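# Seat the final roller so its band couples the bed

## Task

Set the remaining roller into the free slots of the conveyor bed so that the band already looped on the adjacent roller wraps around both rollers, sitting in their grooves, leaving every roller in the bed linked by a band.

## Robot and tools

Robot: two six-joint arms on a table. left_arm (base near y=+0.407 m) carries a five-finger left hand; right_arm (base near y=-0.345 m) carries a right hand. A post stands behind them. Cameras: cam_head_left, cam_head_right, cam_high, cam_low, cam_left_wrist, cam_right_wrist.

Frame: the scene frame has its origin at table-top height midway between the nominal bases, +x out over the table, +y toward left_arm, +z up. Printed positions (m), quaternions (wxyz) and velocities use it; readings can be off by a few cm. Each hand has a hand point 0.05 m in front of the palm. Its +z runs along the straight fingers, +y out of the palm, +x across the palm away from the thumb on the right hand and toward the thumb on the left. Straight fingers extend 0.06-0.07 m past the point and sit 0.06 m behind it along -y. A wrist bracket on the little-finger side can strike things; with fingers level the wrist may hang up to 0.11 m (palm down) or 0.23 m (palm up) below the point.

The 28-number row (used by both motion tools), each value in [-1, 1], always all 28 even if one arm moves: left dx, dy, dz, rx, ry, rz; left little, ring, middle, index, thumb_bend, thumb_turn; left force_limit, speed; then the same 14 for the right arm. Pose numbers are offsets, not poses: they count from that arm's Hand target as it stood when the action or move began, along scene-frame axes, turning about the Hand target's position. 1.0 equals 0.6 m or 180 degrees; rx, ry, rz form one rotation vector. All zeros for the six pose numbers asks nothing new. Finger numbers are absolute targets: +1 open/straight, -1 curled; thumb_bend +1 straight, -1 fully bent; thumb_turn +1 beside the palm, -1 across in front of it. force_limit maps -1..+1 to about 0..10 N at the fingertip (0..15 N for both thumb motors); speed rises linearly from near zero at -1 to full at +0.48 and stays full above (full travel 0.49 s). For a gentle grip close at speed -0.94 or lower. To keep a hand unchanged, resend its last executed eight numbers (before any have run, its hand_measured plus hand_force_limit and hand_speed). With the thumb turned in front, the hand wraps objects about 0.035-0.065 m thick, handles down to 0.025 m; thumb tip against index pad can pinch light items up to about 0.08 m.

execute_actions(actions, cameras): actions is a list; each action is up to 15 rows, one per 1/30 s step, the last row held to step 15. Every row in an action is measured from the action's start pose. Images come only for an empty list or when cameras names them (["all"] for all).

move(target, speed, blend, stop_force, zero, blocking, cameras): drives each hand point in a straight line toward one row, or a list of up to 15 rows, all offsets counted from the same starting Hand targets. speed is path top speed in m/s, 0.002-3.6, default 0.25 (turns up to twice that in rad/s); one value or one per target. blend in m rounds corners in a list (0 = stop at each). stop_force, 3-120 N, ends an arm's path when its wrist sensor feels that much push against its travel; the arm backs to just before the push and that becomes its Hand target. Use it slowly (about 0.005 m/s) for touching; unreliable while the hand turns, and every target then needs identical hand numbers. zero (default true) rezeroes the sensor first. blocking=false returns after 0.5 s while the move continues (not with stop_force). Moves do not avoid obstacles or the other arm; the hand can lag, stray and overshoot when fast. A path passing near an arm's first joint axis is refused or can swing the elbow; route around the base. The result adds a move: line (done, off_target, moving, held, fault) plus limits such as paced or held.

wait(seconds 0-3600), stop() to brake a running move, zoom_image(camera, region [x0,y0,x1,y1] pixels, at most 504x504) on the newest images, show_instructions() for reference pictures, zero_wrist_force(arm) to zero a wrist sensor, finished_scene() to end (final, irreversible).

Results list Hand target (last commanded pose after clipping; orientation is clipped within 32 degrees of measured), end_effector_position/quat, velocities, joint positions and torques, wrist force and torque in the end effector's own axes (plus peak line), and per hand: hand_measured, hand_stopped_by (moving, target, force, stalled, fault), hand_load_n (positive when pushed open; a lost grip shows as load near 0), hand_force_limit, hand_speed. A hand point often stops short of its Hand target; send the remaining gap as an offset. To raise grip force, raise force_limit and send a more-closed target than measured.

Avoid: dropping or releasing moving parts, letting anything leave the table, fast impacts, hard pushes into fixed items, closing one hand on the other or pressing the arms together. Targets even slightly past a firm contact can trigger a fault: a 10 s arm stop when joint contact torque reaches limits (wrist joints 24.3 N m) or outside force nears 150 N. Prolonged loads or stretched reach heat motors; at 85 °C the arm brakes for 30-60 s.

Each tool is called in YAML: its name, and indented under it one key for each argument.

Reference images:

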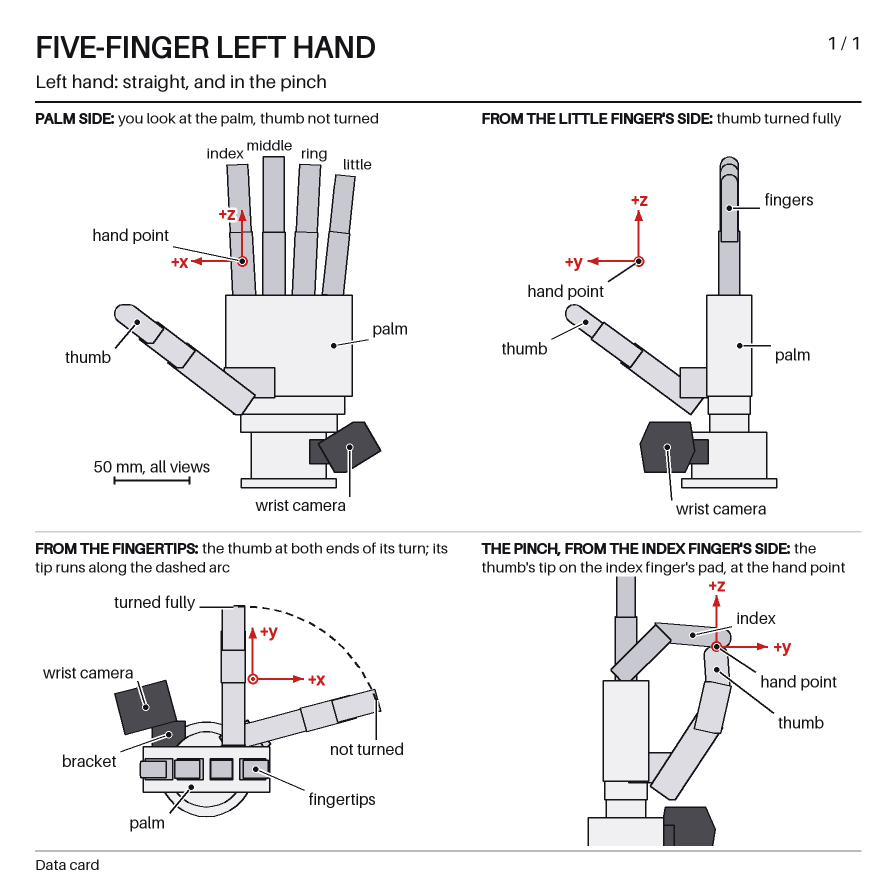

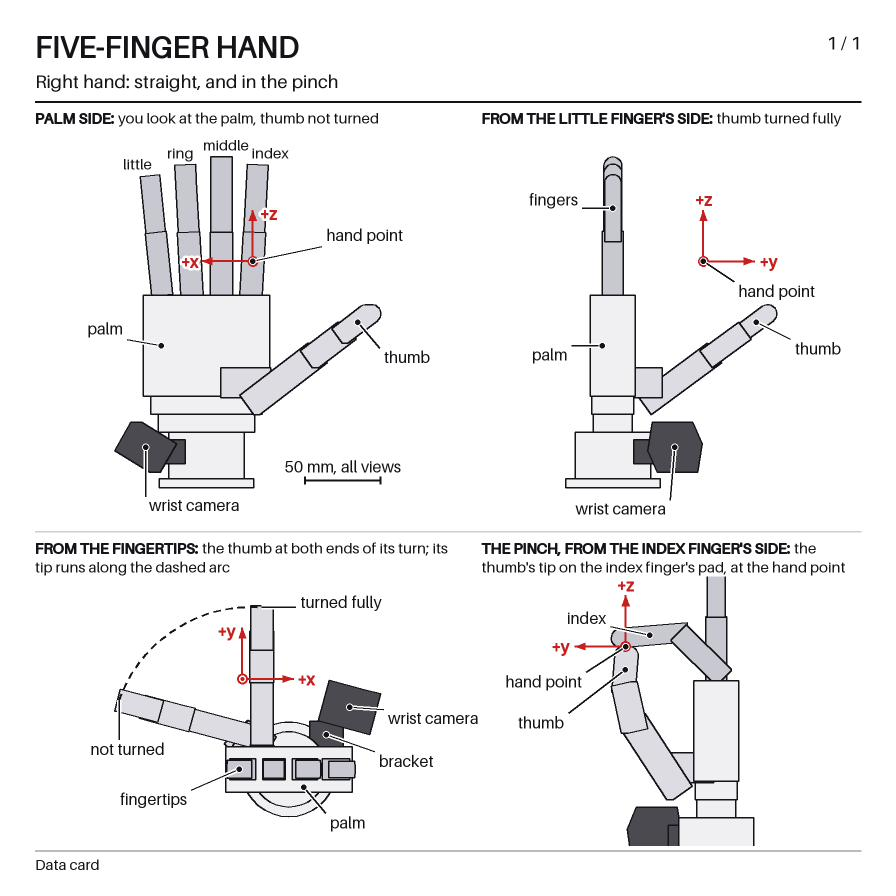

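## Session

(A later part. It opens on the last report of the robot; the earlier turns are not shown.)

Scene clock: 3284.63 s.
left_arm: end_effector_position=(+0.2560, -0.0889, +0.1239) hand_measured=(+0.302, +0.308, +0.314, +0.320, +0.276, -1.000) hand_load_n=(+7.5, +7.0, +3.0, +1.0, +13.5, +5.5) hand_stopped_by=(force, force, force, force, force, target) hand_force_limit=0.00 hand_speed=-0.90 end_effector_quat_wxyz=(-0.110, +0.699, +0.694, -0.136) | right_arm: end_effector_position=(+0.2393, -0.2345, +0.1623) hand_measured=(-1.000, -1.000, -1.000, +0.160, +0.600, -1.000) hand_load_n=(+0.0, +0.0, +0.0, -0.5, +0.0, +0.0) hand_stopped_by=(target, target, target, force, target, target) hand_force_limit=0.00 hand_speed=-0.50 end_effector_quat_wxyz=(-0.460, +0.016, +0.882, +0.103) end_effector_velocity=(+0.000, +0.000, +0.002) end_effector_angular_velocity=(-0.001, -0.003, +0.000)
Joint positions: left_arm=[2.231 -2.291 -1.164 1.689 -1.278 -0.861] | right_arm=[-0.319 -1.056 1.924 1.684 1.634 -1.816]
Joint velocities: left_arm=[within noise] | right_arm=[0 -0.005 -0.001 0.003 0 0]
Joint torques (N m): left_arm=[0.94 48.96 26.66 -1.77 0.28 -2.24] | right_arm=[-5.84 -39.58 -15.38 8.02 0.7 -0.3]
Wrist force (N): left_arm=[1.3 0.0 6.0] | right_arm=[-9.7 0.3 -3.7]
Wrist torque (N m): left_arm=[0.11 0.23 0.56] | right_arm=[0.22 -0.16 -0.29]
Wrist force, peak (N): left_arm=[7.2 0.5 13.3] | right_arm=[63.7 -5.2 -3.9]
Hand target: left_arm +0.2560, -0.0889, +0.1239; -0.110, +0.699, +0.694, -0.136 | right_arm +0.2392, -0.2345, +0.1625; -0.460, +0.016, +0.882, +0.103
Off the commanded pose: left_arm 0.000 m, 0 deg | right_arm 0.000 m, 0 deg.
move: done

move:
  target: [0,0,0,0,0,0,-0.1,-0.1,-0.1,-0.1,-0.3,-1,0.0,-0.9,-0.0217,0,0,0,0,0,-1,-1,-1,0.0,0.6,-1,0,-0.5]
  speed: 0.015
  stop_force: 15

move:
  target: [0,0,0,0,0,0,-0.1,-0.1,-0.1,-0.1,-0.3,-1,0.0,-0.9,0,0,-0.015,0,0,0,-1,-1,-1,0.0,0.6,-1,0,-0.5]
  speed: 0.01
  stop_force: 10
  cameras: ["cam_low","cam_right_wrist"]

zoom_image:
  camera: "cam_low"
  region: [335, 185, 375, 225]

zoom_image:
  camera: "cam_right_wrist"
  region: [130, 130, 330, 330]

Scene clock: 3314.27 s.
left_arm: end_effector_position=(+0.2560, -0.0889, +0.1239) hand_measured=(+0.302, +0.308, +0.314, +0.322, +0.276, -1.000) hand_load_n=(+8.0, +8.0, +3.5, +2.0, +15.0, +2.0) hand_stopped_by=(force, force, force, force, force, target) hand_force_limit=0.00 hand_speed=-0.90 end_effector_quat_wxyz=(-0.110, +0.699, +0.694, -0.136) | right_arm: end_effector_position=(+0.2262, -0.2345, +0.1625) hand_measured=(-1.000, -1.000, -1.000, +0.160, +0.600, -1.000) hand_load_n=(+0.0, +0.0, +0.0, -2.0, +0.0, +0.5) hand_stopped_by=(target, target, target, force, target, target) hand_force_limit=0.00 hand_speed=-0.50 end_effector_quat_wxyz=(-0.460, +0.016, +0.882, +0.103)
Joint positions: left_arm=[2.231 -2.291 -1.164 1.689 -1.278 -0.861] | right_arm=[-0.329 -1.079 1.964 1.666 1.643 -1.821]
Joint torques (N m): left_arm=[10.66 53.85 22.48 -1.71 0.28 -2.26] | right_arm=[-5.15 -37.78 4.85 4.47 3.99 -1.55]
Wrist force (N): left_arm=[3.9 -1.9 7.1] | right_arm=[-13.8 2.3 -9.8]
Wrist torque (N m): left_arm=[-0.08 0.36 0.84] | right_arm=[0.59 -0.22 -0.37]
Wrist force, peak (N): left_arm=[4.2 -2.1 7.2] | right_arm=[-13.8 2.6 -9.9]
Hand target: left_arm +0.2560, -0.0889, +0.1239; -0.110, +0.699, +0.694, -0.136 | right_arm +0.2262, -0.2345, +0.1625; -0.460, +0.016, +0.882, +0.103
Off the commanded pose: left_arm 0.000 m, 0 deg | right_arm 0.000 m, 0 deg.
move: done

Scene clock: 3316.13 s.
left_arm: end_effector_position=(+0.2560, -0.0889, +0.1239) hand_measured=(+0.302, +0.308, +0.314, +0.320, +0.276, -1.000) hand_load_n=(+10.0, +9.0, +3.5, +0.5, +15.0, +0.5) hand_stopped_by=(force, force, force, force, force, target) hand_force_limit=0.00 hand_speed=-0.90 end_effector_quat_wxyz=(-0.110, +0.699, +0.694, -0.136) | right_arm: end_effector_position=(+0.2262, -0.2345, +0.1535) hand_measured=(-1.000, -1.000, -1.000, +0.160, +0.600, -1.000) hand_load_n=(+0.0, +0.5, +0.0, -2.0, +0.0, +0.5) hand_stopped_by=(target, target, target, force, target, target) hand_force_limit=0.00 hand_speed=-0.50 end_effector_quat_wxyz=(-0.460, +0.016, +0.882, +0.103)
Joint positions: left_arm=[2.231 -2.291 -1.164 1.689 -1.278 -0.861] | right_arm=[-0.329 -1.061 1.968 1.644 1.643 -1.821]
Joint torques (N m): left_arm=[13.61 55.79 21.07 -1.73 0.26 -2.2] | right_arm=[-5.61 -24.43 3.23 2.68 2.74 -1.2]
Wrist force (N): left_arm=[2.0 -0.1 9.4] | right_arm=[-6.2 2.6 -9.2]
Wrist torque (N m): left_arm=[-0.03 0.68 0.60] | right_arm=[0.61 -0.30 -0.03]
Wrist force, peak (N): left_arm=[2.2 -0.1 9.6] | right_arm=[-13.7 2.5 -9.9]
Hand target: left_arm +0.2560, -0.0889, +0.1239; -0.110, +0.699, +0.694, -0.136 | right_arm +0.2262, -0.2345, +0.1535; -0.460, +0.016, +0.882, +0.103
Off the commanded pose: left_arm 0.000 m, 0 deg | right_arm 0.000 m, 0 deg.
move: done

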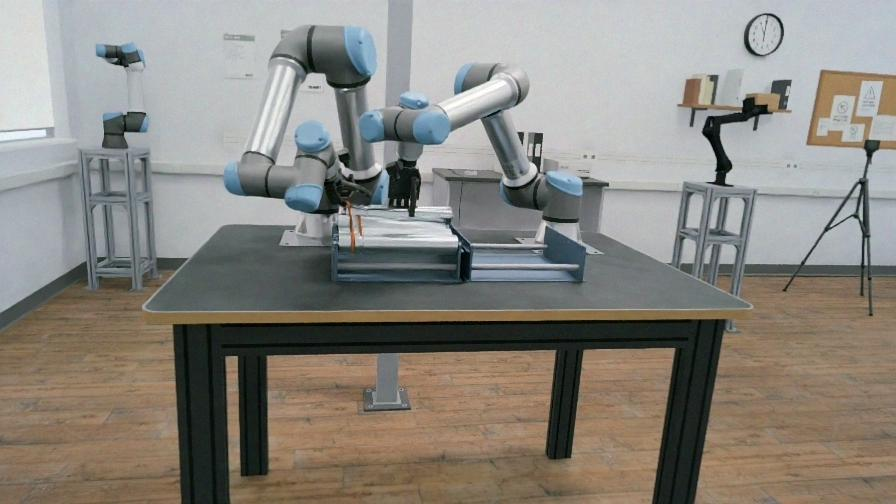

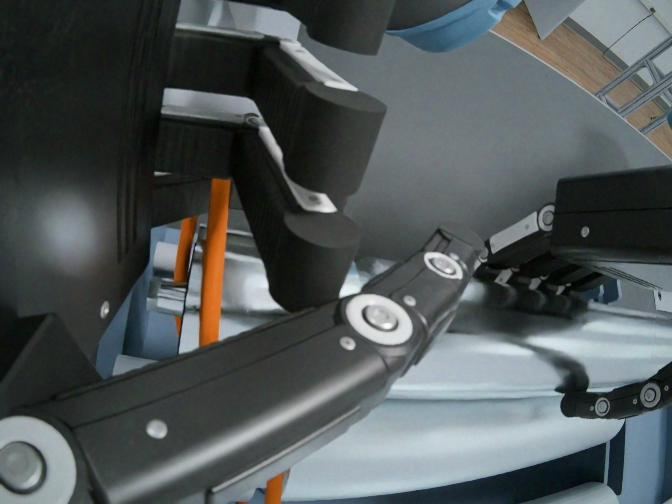

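Scaled by 12.600 from the camera's image (finer frame: 1280x720).

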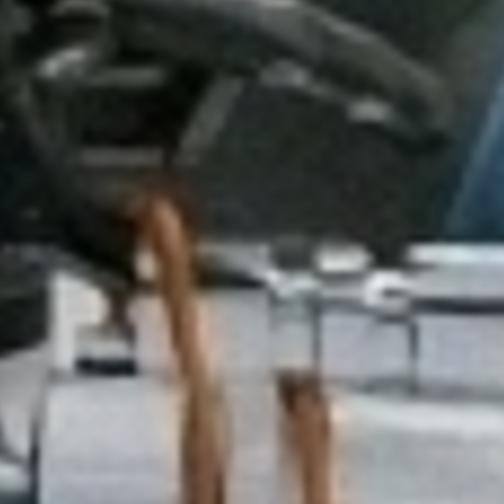

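Scaled by 2.520 from the camera's image (finer frame: 960x720).

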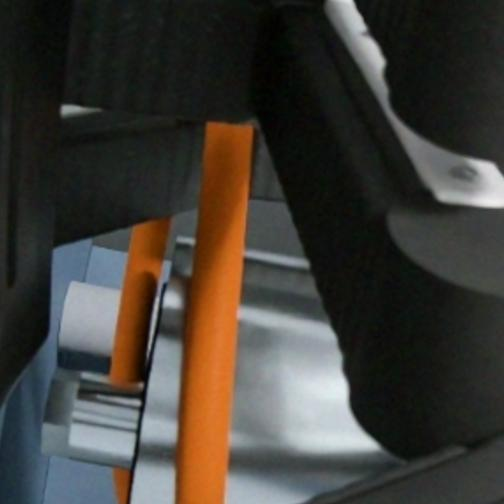

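move:
  target: [0,0,0,0,0,0,-0.1,-0.1,-0.1,-0.1,-0.3,-1,0.0,-0.9,0.015,0,0.01,0,0,0,-1,-1,-1,0.0,0.6,-1,0,-0.5]
  speed: 0.02
  stop_force: 10
  cameras: ["cam_low","cam_right_wrist"]

zoom_image:
  camera: "cam_low"
  region: [325, 185, 425, 255]

Scene clock: 3323.47 s.
left_arm: end_effector_position=(+0.2560, -0.0889, +0.1239) hand_measured=(+0.302, +0.308, +0.314, +0.322, +0.276, -1.000) hand_load_n=(+4.5, +5.0, +3.0, +3.0, +14.0, +6.5) hand_stopped_by=(force, force, force, force, force, target) hand_force_limit=0.00 hand_speed=-0.90 end_effector_quat_wxyz=(-0.110, +0.699, +0.694, -0.136) | right_arm: end_effector_position=(+0.2352, -0.2345, +0.1595) hand_measured=(-1.000, -1.000, -1.000, +0.160, +0.600, -1.000) hand_load_n=(+0.0, +0.0, +0.0, -0.5, +0.0, +0.0) hand_stopped_by=(target, target, target, force, target, target) hand_force_limit=0.00 hand_speed=-0.50 end_effector_quat_wxyz=(-0.460, +0.016, +0.882, +0.103)
Joint positions: left_arm=[2.231 -2.291 -1.164 1.689 -1.278 -0.861] | right_arm=[-0.322 -1.058 1.937 1.671 1.637 -1.817]
Joint torques (N m): left_arm=[11.39 59.22 16.87 -1.76 0.24 -2.14] | right_arm=[6.61 -25.9 -16.58 6.56 -1.68 1.53]
Wrist force (N): left_arm=[1.1 2.9 6.3] | right_arm=[-4.0 0.3 -3.7]
Wrist torque (N m): left_arm=[0.24 0.33 0.11] | right_arm=[0.20 -0.33 -0.12]
Wrist force, peak (N): left_arm=[2.0 -0.1 9.7] | right_arm=[-6.3 2.6 -9.4]
Hand target: left_arm +0.2560, -0.0889, +0.1239; -0.110, +0.699, +0.694, -0.136 | right_arm +0.2352, -0.2345, +0.1595; -0.460, +0.016, +0.882, +0.103
Off the commanded pose: left_arm 0.000 m, 0 deg | right_arm 0.000 m, 0 deg.
move: done

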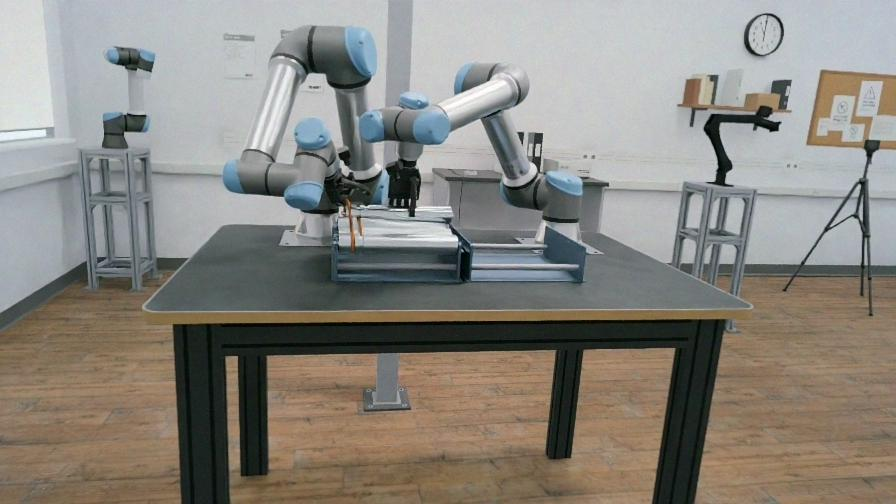

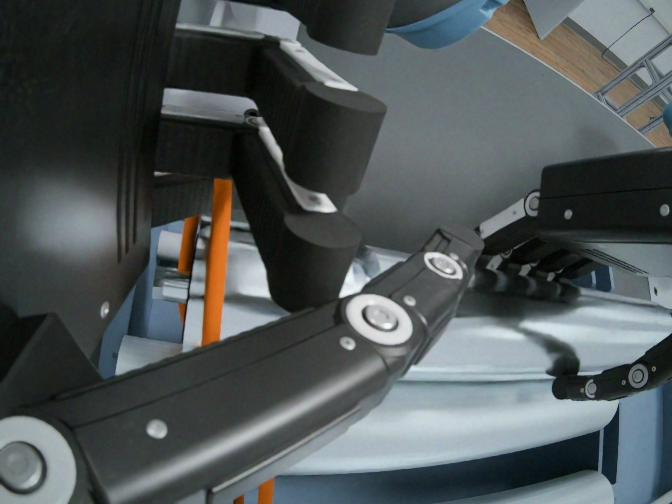

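Scaled by 5.040 from the camera's image (finer frame: 1280x720).

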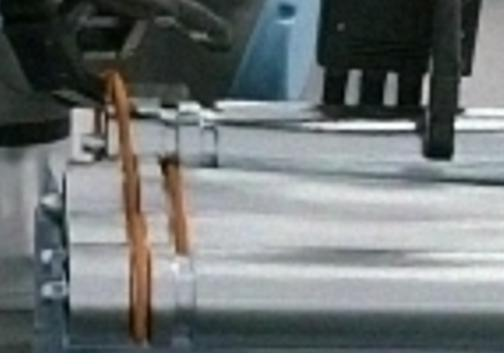

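move:
  target: [0,0.05,0.01,0,0,0,-0.1,-0.1,-0.1,-0.1,-0.3,-1,0.0,-0.9,0,0,0,0,0,0,-1,-1,-1,0.0,0.6,-1,0,-0.5]
  speed: 0.03

move:
  target: [0,0,0.0,0,0,0,-0.1,-0.1,-0.1,-0.1,-0.3,-1,0.0,-0.9,-0.03,0,-0.04,0,0,0,-1,-1,-1,0.0,0.6,-1,0,-0.5]
  speed: 0.02
  stop_force: 12

move:
  target: [0,0,0.0,0,0,0,-0.1,-0.1,-0.1,-0.1,-0.3,-1,0.0,-0.9,-0.02,0,-0.034,0,0,0,-1,-1,-1,0.0,0.6,-1,0,-0.5]
  speed: 0.015
  stop_force: 20
  cameras: ["cam_low","cam_right_wrist"]

zoom_image:
  camera: "cam_low"
  region: [325, 185, 425, 255]

Scene clock: 3347.70 s.
left_arm: end_effector_position=(+0.2560, -0.0590, +0.1299) hand_measured=(+0.302, +0.308, +0.314, +0.322, +0.276, -1.000) hand_load_n=(+3.5, +4.5, +3.0, +3.0, +13.5, +6.5) hand_stopped_by=(force, force, force, force, force, target) hand_force_limit=0.00 hand_speed=-0.90 end_effector_quat_wxyz=(-0.110, +0.699, +0.694, -0.136) | right_arm: end_effector_position=(+0.2352, -0.2345, +0.1595) hand_measured=(-1.000, -1.000, -1.000, +0.160, +0.600, -1.000) hand_load_n=(+0.0, +0.0, +0.0, -0.5, +0.0, +0.5) hand_stopped_by=(target, target, target, force, target, target) hand_force_limit=0.00 hand_speed=-0.50 end_effector_quat_wxyz=(-0.460, +0.016, +0.882, +0.103)
Joint positions: left_arm=[2.266 -2.221 -1.272 1.716 -1.285 -0.825] | right_arm=[-0.322 -1.058 1.937 1.671 1.637 -1.817]
Joint torques (N m): left_arm=[11.39 65.31 10.01 -1.61 -0.79 2.64] | right_arm=[6.09 -25.75 -15.11 5.08 0.65 1.5]
Wrist force (N): left_arm=[-0.5 3.1 5.7] | right_arm=[-3.3 0.8 -3.1]
Wrist torque (N m): left_arm=[0.18 0.24 -0.17] | right_arm=[0.20 -0.28 -0.08]
Wrist force, peak (N): left_arm=[-1.2 2.3 7.5] | right_arm=[-4.4 1.9 -4.3]
Hand target: left_arm +0.2560, -0.0589, +0.1299; -0.110, +0.699, +0.694, -0.136 | right_arm +0.2352, -0.2345, +0.1595; -0.460, +0.016, +0.882, +0.103
Off the commanded pose: left_arm 0.000 m, 0 deg | right_arm 0.000 m, 0 deg.
move: done

Scene clock: 3350.23 s.
left_arm: end_effector_position=(+0.2560, -0.0589, +0.1299) hand_measured=(+0.302, +0.308, +0.314, +0.322, +0.276, -1.000) hand_load_n=(+3.5, +4.5, +3.0, +3.5, +13.5, +6.5) hand_stopped_by=(force, force, force, force, force, target) hand_force_limit=0.00 hand_speed=-0.90 end_effector_quat_wxyz=(-0.110, +0.699, +0.694, -0.136) | right_arm: end_effector_position=(+0.2172, -0.2345, +0.1355) hand_measured=(-1.000, -1.000, -1.000, +0.160, +0.600, -1.000) hand_load_n=(+0.0, +0.0, +0.0, -2.0, +0.0, +0.0) hand_stopped_by=(target, target, target, force, target, target) hand_force_limit=0.00 hand_speed=-0.50 end_effector_quat_wxyz=(-0.460, +0.016, +0.882, +0.103)
Joint positions: left_arm=[2.266 -2.221 -1.272 1.716 -1.285 -0.825] | right_arm=[-0.336 -1.038 2.001 1.587 1.649 -1.825]
Joint torques (N m): left_arm=[13.37 64.67 9.92 -1.65 -0.76 2.78] | right_arm=[-6.03 -24.61 3.95 2.74 3.55 -1.41]
Wrist force (N): left_arm=[-0.4 3.2 5.7] | right_arm=[-7.7 2.8 -7.9]
Wrist torque (N m): left_arm=[0.20 0.22 -0.16] | right_arm=[0.53 -0.13 -0.12]
Wrist force, peak (N): left_arm=[-0.4 3.5 5.9] | right_arm=[-7.4 2.9 -8.3]
Hand target: left_arm +0.2560, -0.0589, +0.1299; -0.110, +0.699, +0.694, -0.136 | right_arm +0.2172, -0.2345, +0.1355; -0.460, +0.016, +0.882, +0.103
Off the commanded pose: left_arm 0.000 m, 0 deg | right_arm 0.000 m, 0 deg.
move: done

Scene clock: 3352.80 s.
left_arm: end_effector_position=(+0.2560, -0.0589, +0.1299) hand_measured=(+0.302, +0.308, +0.314, +0.322, +0.276, -1.000) hand_load_n=(+2.5, +3.5, +3.0, +4.0, +13.0, +3.5) hand_stopped_by=(force, force, force, force, force, target) hand_force_limit=0.00 hand_speed=-0.90 end_effector_quat_wxyz=(-0.110, +0.699, +0.694, -0.136) | right_arm: end_effector_position=(+0.2052, -0.2345, +0.1151) hand_measured=(-1.000, -1.000, -1.000, +0.160, +0.600, -1.000) hand_load_n=(+0.0, +0.0, +0.0, -4.0, +0.0, +0.0) hand_stopped_by=(target, target, target, force, target, target) hand_force_limit=0.00 hand_speed=-0.50 end_effector_quat_wxyz=(-0.460, +0.016, +0.882, +0.103)
Joint positions: left_arm=[2.266 -2.221 -1.272 1.716 -1.285 -0.825] | right_arm=[-0.347 -1.011 2.043 1.519 1.658 -1.831]
Joint torques (N m): left_arm=[9.15 59.88 23.66 -3 1.82 0.06] | right_arm=[-4.85 -23.55 10.08 3.66 4.76 -1.44]
Wrist force (N): left_arm=[0.3 2.3 5.2] | right_arm=[-13.2 5.0 -16.1]
Wrist torque (N m): left_arm=[0.14 0.12 -0.02] | right_arm=[0.87 -0.20 -0.37]
Wrist force, peak (N): left_arm=[5.1 0.3 11.3] | right_arm=[-13.4 5.3 -16.2]
Hand target: left_arm +0.2560, -0.0589, +0.1299; -0.110, +0.699, +0.694, -0.136 | right_arm +0.2052, -0.2345, +0.1151; -0.460, +0.016, +0.882, +0.103
Off the commanded pose: left_arm 0.000 m, 0 deg | right_arm 0.000 m, 0 deg.
move: done

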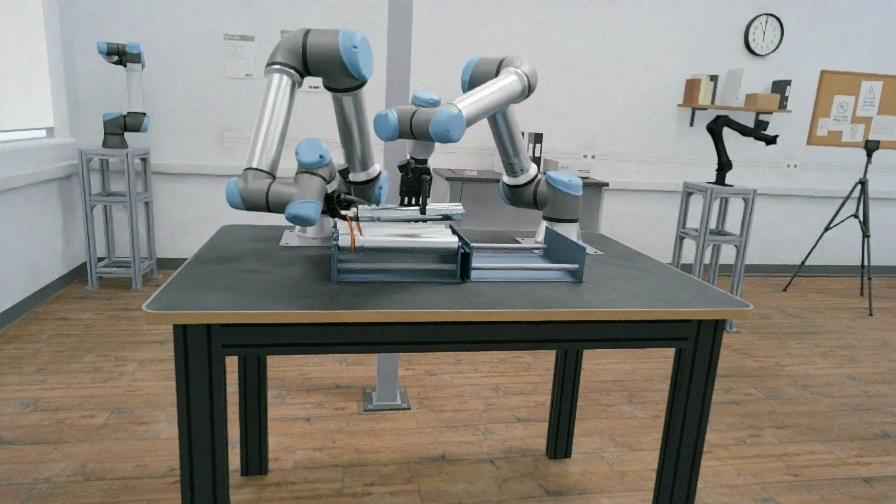

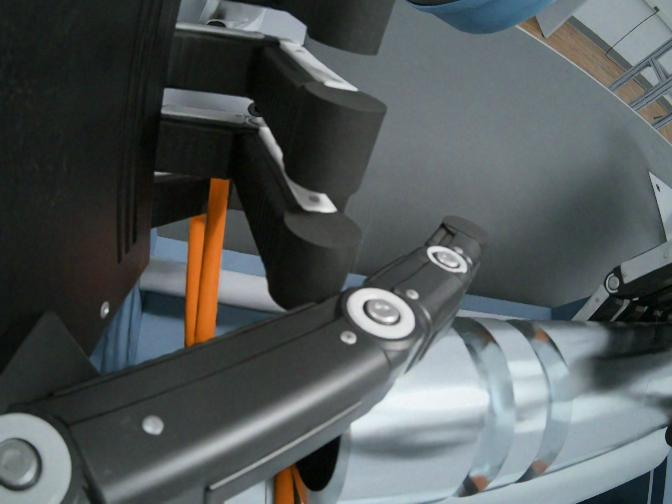

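Scaled by 5.040 from the camera's image (finer frame: 1280x720).

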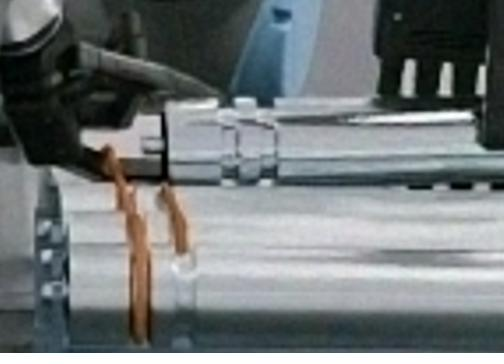

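move:
  target: [0,0.03,0.0,0,0,0,-0.1,-0.1,-0.1,-0.1,-0.3,-1,0.0,-0.9,0.025,0,0.01,0,0,0,-1,-1,-1,0.0,0.6,-1,0,-0.5]
  speed: 0.03

move:
  target: [0,0,0.0,0,0,0,-0.1,-0.1,-0.1,-0.1,-0.3,-1,0.0,-0.9,0.0617,0,0.0888,0,0,0,-1,-1,-1,0.0,0.6,-1,0,-0.5]
  speed: 0.03
  stop_force: 12
  cameras: ["cam_low","cam_right_wrist"]

zoom_image:
  camera: "cam_low"
  region: [325, 185, 425, 255]

Scene clock: 3365.00 s.
left_arm: end_effector_position=(+0.2560, -0.0410, +0.1299) hand_measured=(+0.300, +0.308, +0.314, +0.322, +0.276, -1.000) hand_load_n=(+0.0, +0.0, +2.0, +6.5, +13.5, +1.0) hand_stopped_by=(force, force, force, force, force, target) hand_force_limit=0.00 hand_speed=-0.90 end_effector_quat_wxyz=(-0.110, +0.699, +0.694, -0.136) | right_arm: end_effector_position=(+0.2201, -0.2345, +0.1210) hand_measured=(-1.000, -1.000, -1.000, +0.160, +0.600, -1.000) hand_load_n=(+0.0, +0.0, +0.0, -0.5, +0.5, -3.0) hand_stopped_by=(target, target, target, force, target, target) hand_force_limit=0.00 hand_speed=-0.50 end_effector_quat_wxyz=(-0.460, +0.016, +0.882, +0.103)
Joint positions: left_arm=[2.289 -2.183 -1.337 1.737 -1.29 -0.802] | right_arm=[-0.334 -1.003 1.996 1.557 1.647 -1.824]
Joint torques (N m): left_arm=[12.95 60.35 7.42 -3.12 -1.71 2.75] | right_arm=[5.01 -23.09 -20.21 1.53 -2.53 2.92]
Wrist force (N): left_arm=[-7.6 5.2 3.7] | right_arm=[14.4 2.2 -0.5]
Wrist torque (N m): left_arm=[0.33 -0.04 -0.44] | right_arm=[0.18 -0.55 -0.30]
Wrist force, peak (N): left_arm=[-7.7 5.2 4.0] | right_arm=[-13.5 5.2 -16.3]
Hand target: left_arm +0.2560, -0.0409, +0.1299; -0.110, +0.699, +0.694, -0.136 | right_arm +0.2202, -0.2345, +0.1211; -0.460, +0.016, +0.882, +0.103
Off the commanded pose: left_arm 0.000 m, 0 deg | right_arm 0.000 m, 0 deg.
move: done

Scene clock: 3368.27 s.
left_arm: end_effector_position=(+0.2560, -0.0409, +0.1299) hand_measured=(+0.300, +0.308, +0.314, +0.322, +0.276, -1.000) hand_load_n=(+0.5, +2.5, +3.5, +5.5, +12.5, +0.0) hand_stopped_by=(force, force, force, force, force, target) hand_force_limit=0.00 hand_speed=-0.90 end_effector_quat_wxyz=(-0.110, +0.699, +0.694, -0.136) | right_arm: end_effector_position=(+0.2572, -0.2345, +0.1743) hand_measured=(-1.000, -1.000, -1.000, +0.160, +0.600, -1.000) hand_load_n=(+0.0, +0.0, +0.0, +0.5, +0.0, +0.0) hand_stopped_by=(target, target, target, force, target, target) hand_force_limit=0.00 hand_speed=-0.50 end_effector_quat_wxyz=(-0.460, +0.016, +0.882, +0.103)
Joint positions: left_arm=[2.289 -2.183 -1.337 1.737 -1.29 -0.802] | right_arm=[-0.306 -1.047 1.861 1.737 1.623 -1.808]
Joint torques (N m): left_arm=[12.81 62.24 20.48 -2.54 1.58 1.96] | right_arm=[6.83 -39.95 -19.23 7.06 -1.65 1.48]
Wrist force (N): left_arm=[0.0 2.2 4.7] | right_arm=[-5.5 -0.1 -0.4]
Wrist torque (N m): left_arm=[0.12 -0.05 -0.02] | right_arm=[-0.02 -0.13 -0.22]
Wrist force, peak (N): left_arm=[-7.6 5.2 3.6] | right_arm=[14.1 2.3 -0.4]
Hand target: left_arm +0.2560, -0.0409, +0.1299; -0.110, +0.699, +0.694, -0.136 | right_arm +0.2572, -0.2345, +0.1743; -0.460, +0.016, +0.882, +0.103
Off the commanded pose: left_arm 0.000 m, 0 deg | right_arm 0.000 m, 0 deg.
move: done

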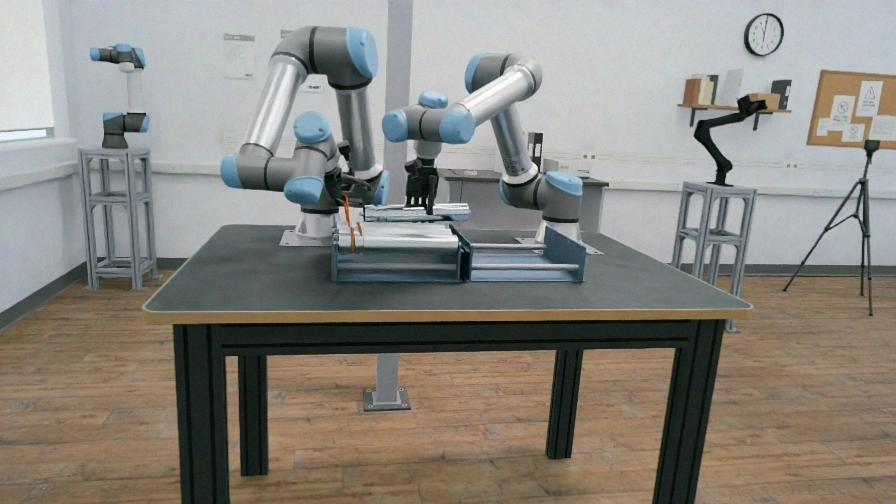

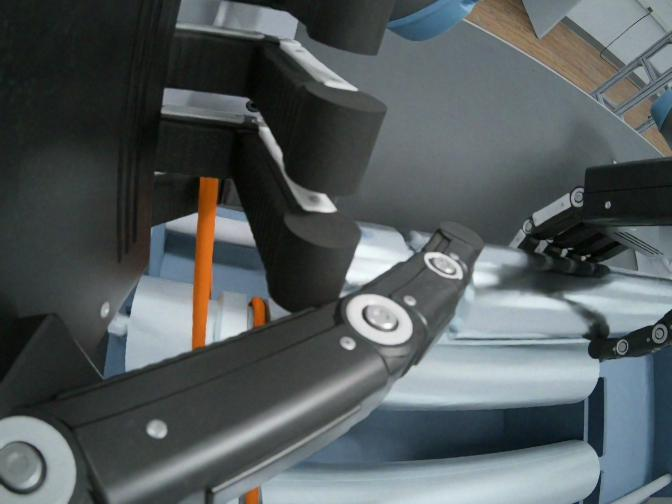

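Scaled by 5.040 from the camera's image (finer frame: 1280x720).

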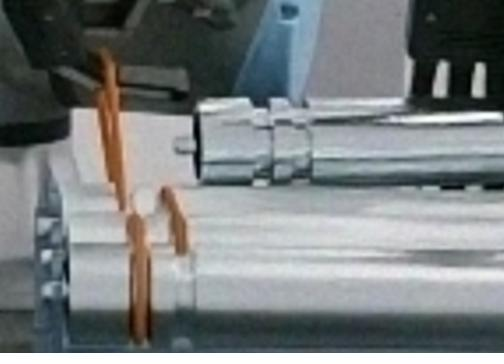

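move:
  target: [0,0.0333,0.02,0,0,0,-0.1,-0.1,-0.1,-0.1,-0.3,-1,0.0,-0.9,0,0,0,0,0,0,-1,-1,-1,0.0,0.6,-1,0,-0.5]
  speed: 0.05

move:
  target: [0,0,0.0,0,0,0,-0.1,-0.1,-0.1,-0.1,-0.3,-1,0.0,-0.9,0.0323,0.0092,-0.0147,-0.0616,0.001,-0.1171,-1,-1,-1,0.4,0.6,-1,0,-0.5]
  speed: 0.02
  cameras: ["cam_low","cam_right_wrist"]

zoom_image:
  camera: "cam_low"
  region: [335, 185, 375, 225]

zoom_image:
  camera: "cam_right_wrist"
  region: [130, 130, 400, 400]

Scene clock: 3391.57 s.
left_arm: end_effector_position=(+0.2560, -0.0211, +0.1418) hand_measured=(+0.300, +0.308, +0.314, +0.322, +0.276, -1.000) hand_load_n=(+2.0, +3.5, +3.5, +5.0, +13.5, +1.5) hand_stopped_by=(force, force, force, force, force, target) hand_force_limit=0.00 hand_speed=-0.90 end_effector_quat_wxyz=(-0.110, +0.699, +0.694, -0.136) | right_arm: end_effector_position=(+0.2572, -0.2345, +0.1743) hand_measured=(-1.000, -1.000, -1.000, +0.160, +0.600, -1.000) hand_load_n=(+0.0, +0.0, +0.0, +0.0, +0.0, +0.0) hand_stopped_by=(target, target, target, force, target, target) hand_force_limit=0.00 hand_speed=-0.50 end_effector_quat_wxyz=(-0.460, +0.016, +0.882, +0.103)
Joint positions: left_arm=[2.316 -2.132 -1.39 1.732 -1.295 -0.774] | right_arm=[-0.306 -1.047 1.861 1.737 1.623 -1.808]
Joint torques (N m): left_arm=[12.81 60.15 8.89 -5.33 -0.99 3.25] | right_arm=[6.51 -39.52 -18.89 6.38 -1.76 1.54]
Wrist force (N): left_arm=[0.3 2.6 5.8] | right_arm=[-5.0 -0.2 -0.4]
Wrist torque (N m): left_arm=[0.12 0.09 -0.10] | right_arm=[-0.03 -0.17 -0.19]
Wrist force, peak (N): left_arm=[0.2 2.7 5.9] | right_arm=[-5.8 -0.3 -0.3]
Hand target: left_arm +0.2560, -0.0209, +0.1419; -0.110, +0.699, +0.694, -0.136 | right_arm +0.2572, -0.2345, +0.1743; -0.460, +0.016, +0.882, +0.103
Off the commanded pose: left_arm 0.000 m, 0 deg | right_arm 0.000 m, 0 deg.
move: done

Scene clock: 3401.90 s.
left_arm: end_effector_position=(+0.2560, -0.0209, +0.1419) hand_measured=(+0.300, +0.308, +0.314, +0.322, +0.276, -1.000) hand_load_n=(+2.5, +3.5, +3.0, +5.0, +13.5, +2.0) hand_stopped_by=(force, force, force, force, force, target) hand_force_limit=0.00 hand_speed=-0.90 end_effector_quat_wxyz=(-0.110, +0.699, +0.694, -0.136) | right_arm: end_effector_position=(+0.2759, -0.2292, +0.1659) hand_measured=(-1.000, -1.000, -1.000, +0.400, +0.600, -1.000) hand_load_n=(+0.0, +0.5, +0.0, +0.0, +0.0, +0.0) hand_stopped_by=(target, target, target, target, target, target) hand_force_limit=0.00 hand_speed=-0.50 end_effector_quat_wxyz=(-0.433, +0.213, +0.870, +0.100)
Joint positions: left_arm=[2.316 -2.132 -1.391 1.732 -1.295 -0.774] | right_arm=[-0.369 -1.114 1.912 1.691 1.489 -1.496]
Joint torques (N m): left_arm=[12.57 59.99 10.07 -5.09 -0.83 2.63] | right_arm=[-6.46 -37.03 -2.07 1.71 -2.39 1.49]
Wrist force (N): left_arm=[0.3 2.5 5.9] | right_arm=[-0.3 0.7 -0.7]
Wrist torque (N m): left_arm=[0.10 0.10 -0.09] | right_arm=[0.09 -0.24 0.02]
Wrist force, peak (N): left_arm=[0.2 2.7 5.9] | right_arm=[-5.1 0.1 -0.6]
Hand target: left_arm +0.2560, -0.0209, +0.1419; -0.110, +0.699, +0.694, -0.136 | right_arm +0.2759, -0.2292, +0.1659; -0.433, +0.213, +0.870, +0.100 (not the last commanded pose)
Off the commanded pose: left_arm 0.000 m, 0 deg | right_arm 0.001 m, 1 deg.
move: done

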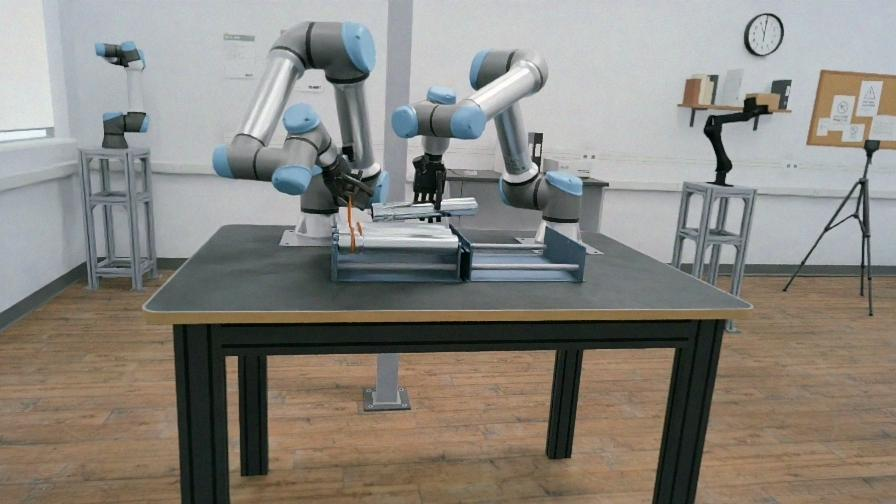

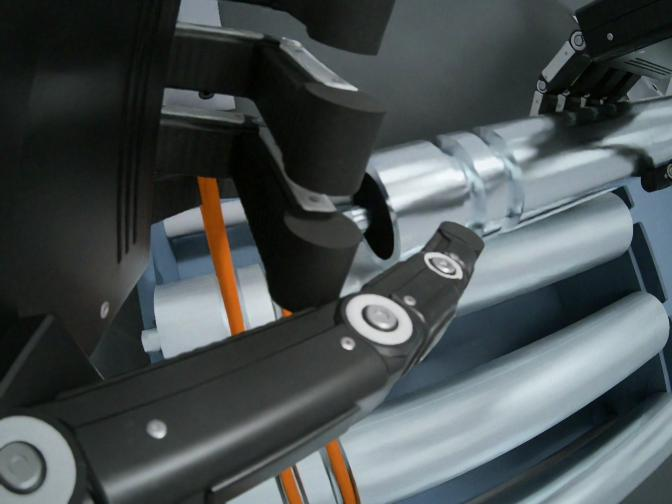

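Scaled by 12.600 from the camera's image (finer frame: 1280x720).

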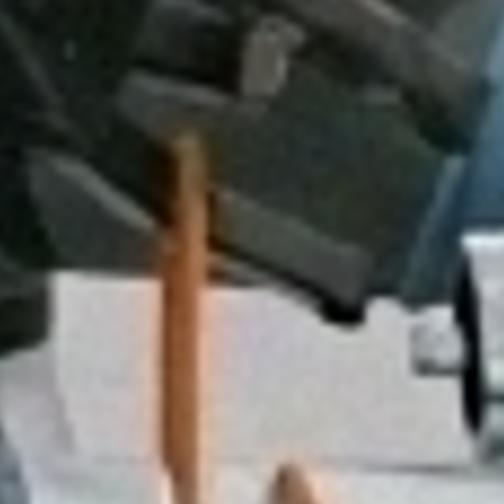

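Scaled by 1.867 from the camera's image (finer frame: 960x720).

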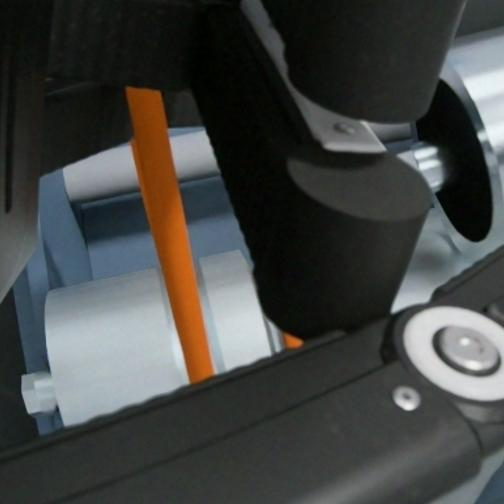

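move:
  target: [0,0,0.0,0,0,0,-0.1,-0.1,-0.1,-0.1,-0.3,-1,0.0,-0.9,-0.0132,-0.0097,0.0035,0,0,0,-1,-1,-1,0.0,0.6,-1,0.5,-0.5]
  speed: 0.02
  cameras: ["cam_low","cam_right_wrist"]

zoom_image:
  camera: "cam_low"
  region: [335, 185, 375, 225]

Scene clock: 3421.67 s.
left_arm: end_effector_position=(+0.2560, -0.0209, +0.1419) hand_measured=(+0.300, +0.308, +0.314, +0.322, +0.276, -1.000) hand_load_n=(+2.5, +3.0, +3.0, +5.0, +13.5, +2.0) hand_stopped_by=(force, force, force, force, force, target) hand_force_limit=0.00 hand_speed=-0.90 end_effector_quat_wxyz=(-0.110, +0.699, +0.694, -0.136) | right_arm: end_effector_position=(+0.2681, -0.2349, +0.1679) hand_measured=(-1.000, -1.000, -1.000, +0.000, +0.600, -1.000) hand_load_n=(+0.0, +0.0, +0.0, +0.0, +0.0, +0.5) hand_stopped_by=(target, target, target, target, target, target) hand_force_limit=0.50 hand_speed=-0.50 end_effector_quat_wxyz=(-0.433, +0.213, +0.870, +0.100)
Joint positions: left_arm=[2.316 -2.132 -1.391 1.732 -1.295 -0.774] | right_arm=[-0.39 -1.131 1.934 1.687 1.505 -1.508]
Joint torques (N m): left_arm=[12.87 60.86 10.56 -4.96 -0.7 2.51] | right_arm=[-5.12 -35.55 -0.79 2.99 2.57 -1.24]
Wrist force (N): left_arm=[0.2 2.6 5.7] | right_arm=[-5.2 2.1 0.7]
Wrist torque (N m): left_arm=[0.12 0.10 -0.11] | right_arm=[0.11 -0.13 -0.03]
Wrist force, peak (N): left_arm=[0.2 2.7 6.0] | right_arm=[-5.2 2.1 0.7]
Hand target: left_arm +0.2560, -0.0209, +0.1419; -0.110, +0.699, +0.694, -0.136 | right_arm +0.2680, -0.2351, +0.1680; -0.433, +0.213, +0.870, +0.100
Off the commanded pose: left_arm 0.000 m, 0 deg | right_arm 0.000 m, 0 deg.
move: done

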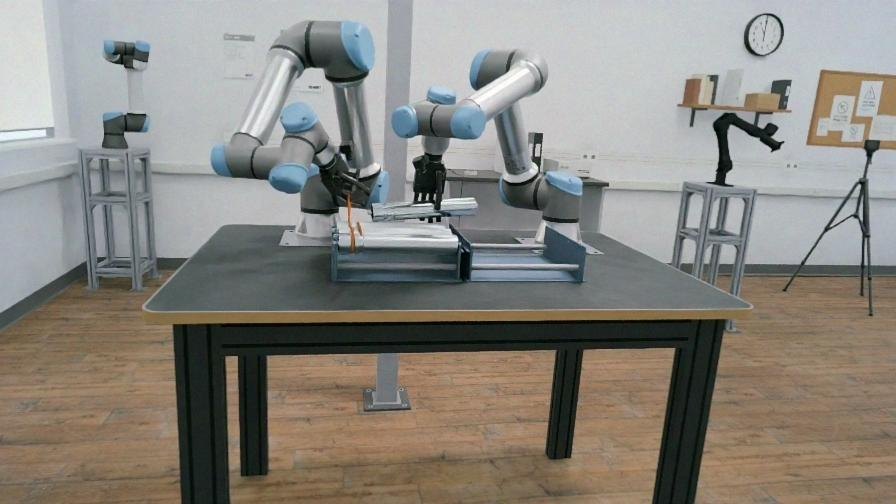

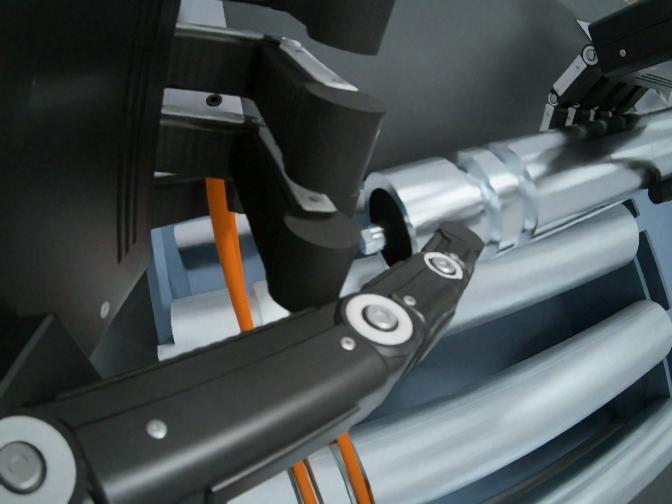

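Scaled by 12.600 from the camera's image (finer frame: 1280x720).

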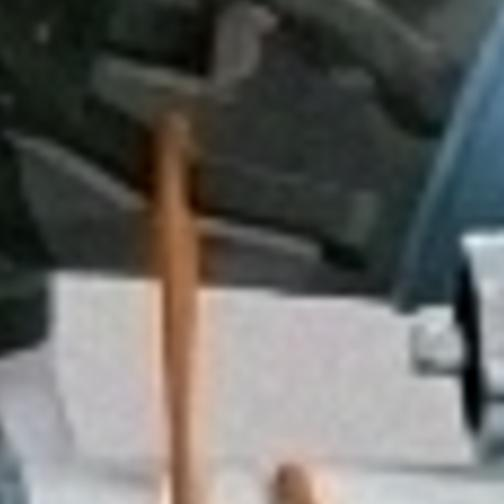

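execute_actions:
  actions: []
  cameras: ["cam_low","cam_right_wrist"]

zoom_image:
  camera: "cam_low"
  region: [300, 80, 480, 260]

Scene clock: 3442.73 s.
left_arm: end_effector_position=(+0.2560, -0.0209, +0.1419) hand_measured=(+0.300, +0.308, +0.314, +0.322, +0.276, -1.000) hand_load_n=(+2.5, +3.5, +3.0, +5.0, +13.5, +2.0) hand_stopped_by=(force, force, force, force, force, target) hand_force_limit=0.00 hand_speed=-0.90 end_effector_quat_wxyz=(-0.110, +0.699, +0.694, -0.136) | right_arm: end_effector_position=(+0.2680, -0.2350, +0.1680) hand_measured=(-1.000, -1.000, -1.000, +0.000, +0.600, -1.000) hand_load_n=(+0.0, +0.0, +0.0, +0.0, +0.0, +0.0) hand_stopped_by=(target, target, target, target, target, target) hand_force_limit=0.50 hand_speed=-0.50 end_effector_quat_wxyz=(-0.433, +0.213, +0.870, +0.100)
Joint positions: left_arm=[2.316 -2.132 -1.391 1.732 -1.295 -0.774] | right_arm=[-0.39 -1.132 1.934 1.687 1.506 -1.509]
Joint velocities: within noise
Joint torques (N m): left_arm=[12.6 60.62 11 -4.98 -0.81 2.47] | right_arm=[-6.24 -37.06 -1.63 3.07 2.49 -1.44]
Motor temperatures (°C): left_arm=[37 38 40 41 44 36] | right_arm=[35 38 33 40 41 37]
Wrist force (N): left_arm=[0.2 2.7 5.9] | right_arm=[-5.2 2.2 0.4]
Wrist torque (N m): left_arm=[0.13 0.10 -0.10] | right_arm=[0.14 -0.13 -0.03]
Wrist force, peak (N): left_arm=[0.2 2.7 5.9] | right_arm=[-5.5 2.1 0.6]
Hand target: left_arm +0.2560, -0.0209, +0.1419; -0.110, +0.699, +0.694, -0.136 | right_arm +0.2680, -0.2351, +0.1680; -0.433, +0.213, +0.870, +0.100
Off the commanded pose: left_arm 0.000 m, 0 deg | right_arm 0.000 m, 0 deg.
Images, in order (width x height): cam_low 896x504, cam_right_wrist 672x504.

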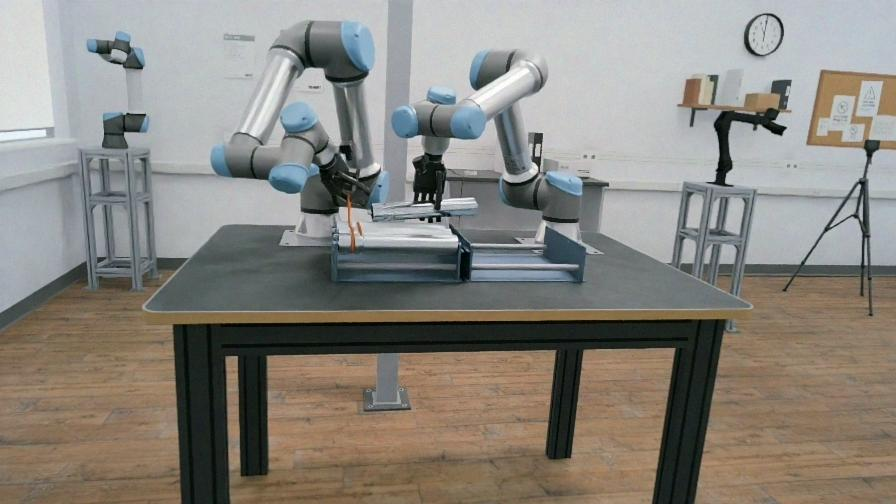

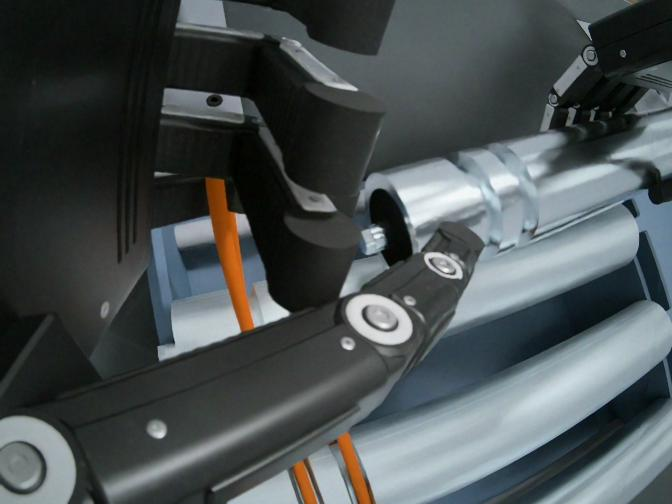

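Scaled by 2.800 from the camera's image (finer frame: 1280x720).

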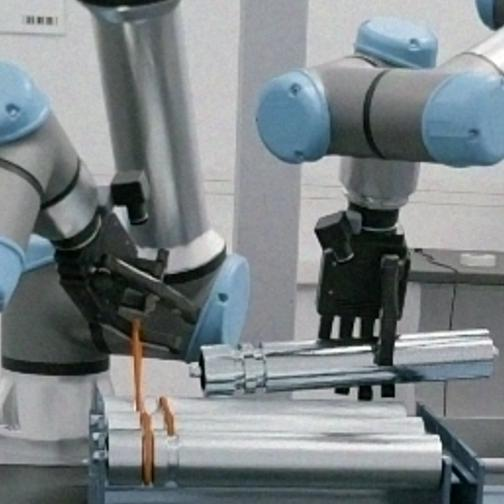

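move:
  target:
    - [0,-0.025,0,0,0,0,-0.1,-0.1,-0.1,-0.1,-0.3,-1,0.0,-0.9, 0,0,0,0,0,0,-1,-1,-1,0.0,0.6,-1,0.5,-0.5]
    - [0.0,-0.025,-0.0305,0,0,0,-0.1,-0.1,-0.1,-0.1,-0.3,-1,0.0,-0.9, 0,0,0,0,0,0,-1,-1,-1,0.0,0.6,-1,0.5,-0.5]
  speed: 0.04
  stop_force: 8
  cameras: ["cam_low","cam_right_wrist"]

zoom_image:
  camera: "cam_low"
  region: [325, 185, 425, 255]

zoom_image:
  camera: "cam_right_wrist"
  region: [130, 130, 480, 390]

Scene clock: 3460.03 s.
left_arm: end_effector_position=(+0.2560, -0.0359, +0.1236) hand_measured=(+0.300, +0.308, +0.314, +0.322, +0.276, -1.000) hand_load_n=(+0.5, +2.5, +3.5, +6.0, +13.0, +0.0) hand_stopped_by=(force, force, force, force, force, target) hand_force_limit=0.00 hand_speed=-0.90 end_effector_quat_wxyz=(-0.110, +0.699, +0.694, -0.136) | right_arm: end_effector_position=(+0.2680, -0.2351, +0.1680) hand_measured=(-1.000, -1.000, -1.000, +0.000, +0.600, -1.000) hand_load_n=(+0.0, +0.0, +0.0, +0.0, +0.0, +0.0) hand_stopped_by=(target, target, target, target, target, target) hand_force_limit=0.50 hand_speed=-0.50 end_effector_quat_wxyz=(-0.433, +0.213, +0.870, +0.100)
Joint positions: left_arm=[2.296 -2.179 -1.362 1.756 -1.291 -0.795] | right_arm=[-0.39 -1.132 1.934 1.687 1.506 -1.509]
Joint torques (N m): left_arm=[-13.66 34.46 9.8 -1.62 1.89 -2.78] | right_arm=[-5.92 -36.66 -1.36 3.18 2.5 -1.31]
Wrist force (N): left_arm=[-0.2 1.5 4.3] | right_arm=[-5.3 2.0 0.6]
Wrist torque (N m): left_arm=[0.09 -0.05 0.26] | right_arm=[0.09 -0.14 -0.04]
Wrist force, peak (N): left_arm=[0.2 2.7 5.9] | right_arm=[-5.5 2.2 0.6]
Hand target: left_arm +0.2560, -0.0359, +0.1236; -0.110, +0.699, +0.694, -0.136 | right_arm +0.2680, -0.2351, +0.1680; -0.433, +0.213, +0.870, +0.100
Off the commanded pose: left_arm 0.000 m, 0 deg | right_arm 0.000 m, 0 deg.
move: done

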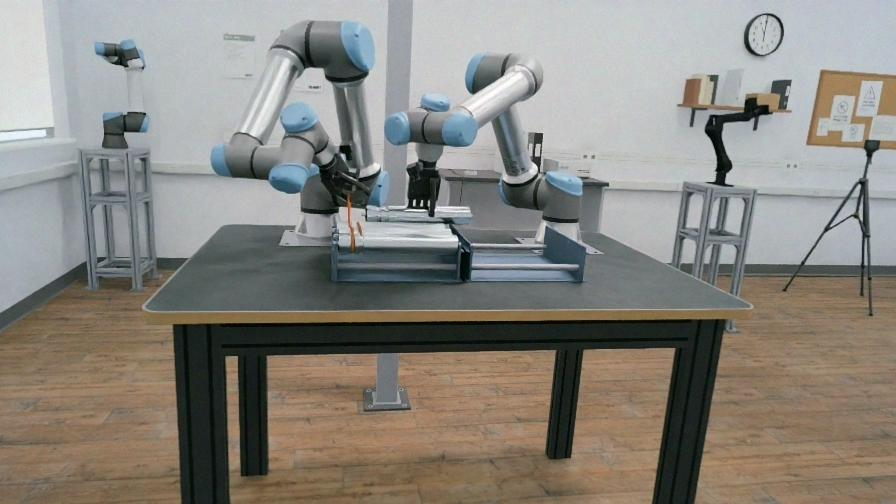

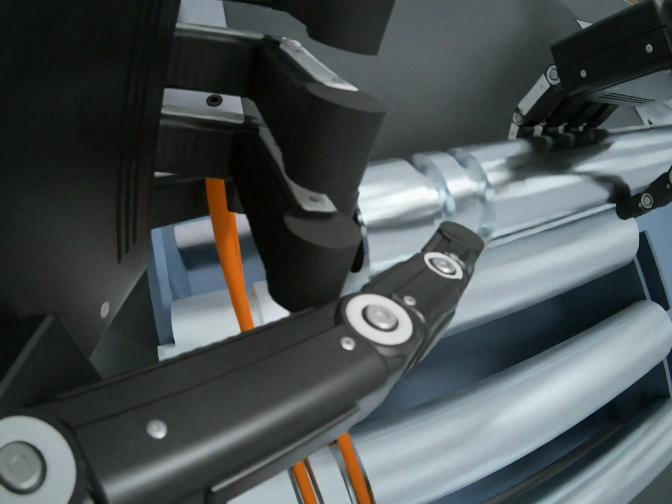

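Scaled by 5.040 from the camera's image (finer frame: 1280x720).

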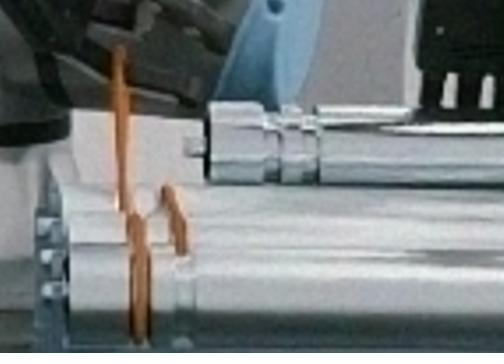

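Scaled by 1.440 from the camera's image (finer frame: 960x720).

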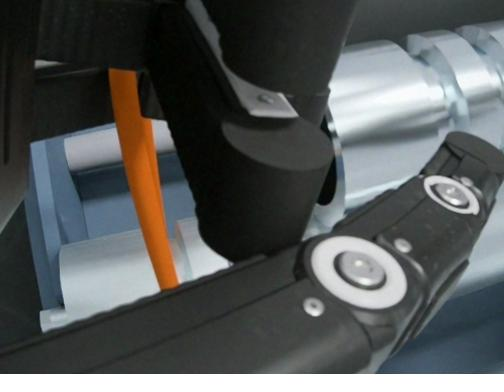

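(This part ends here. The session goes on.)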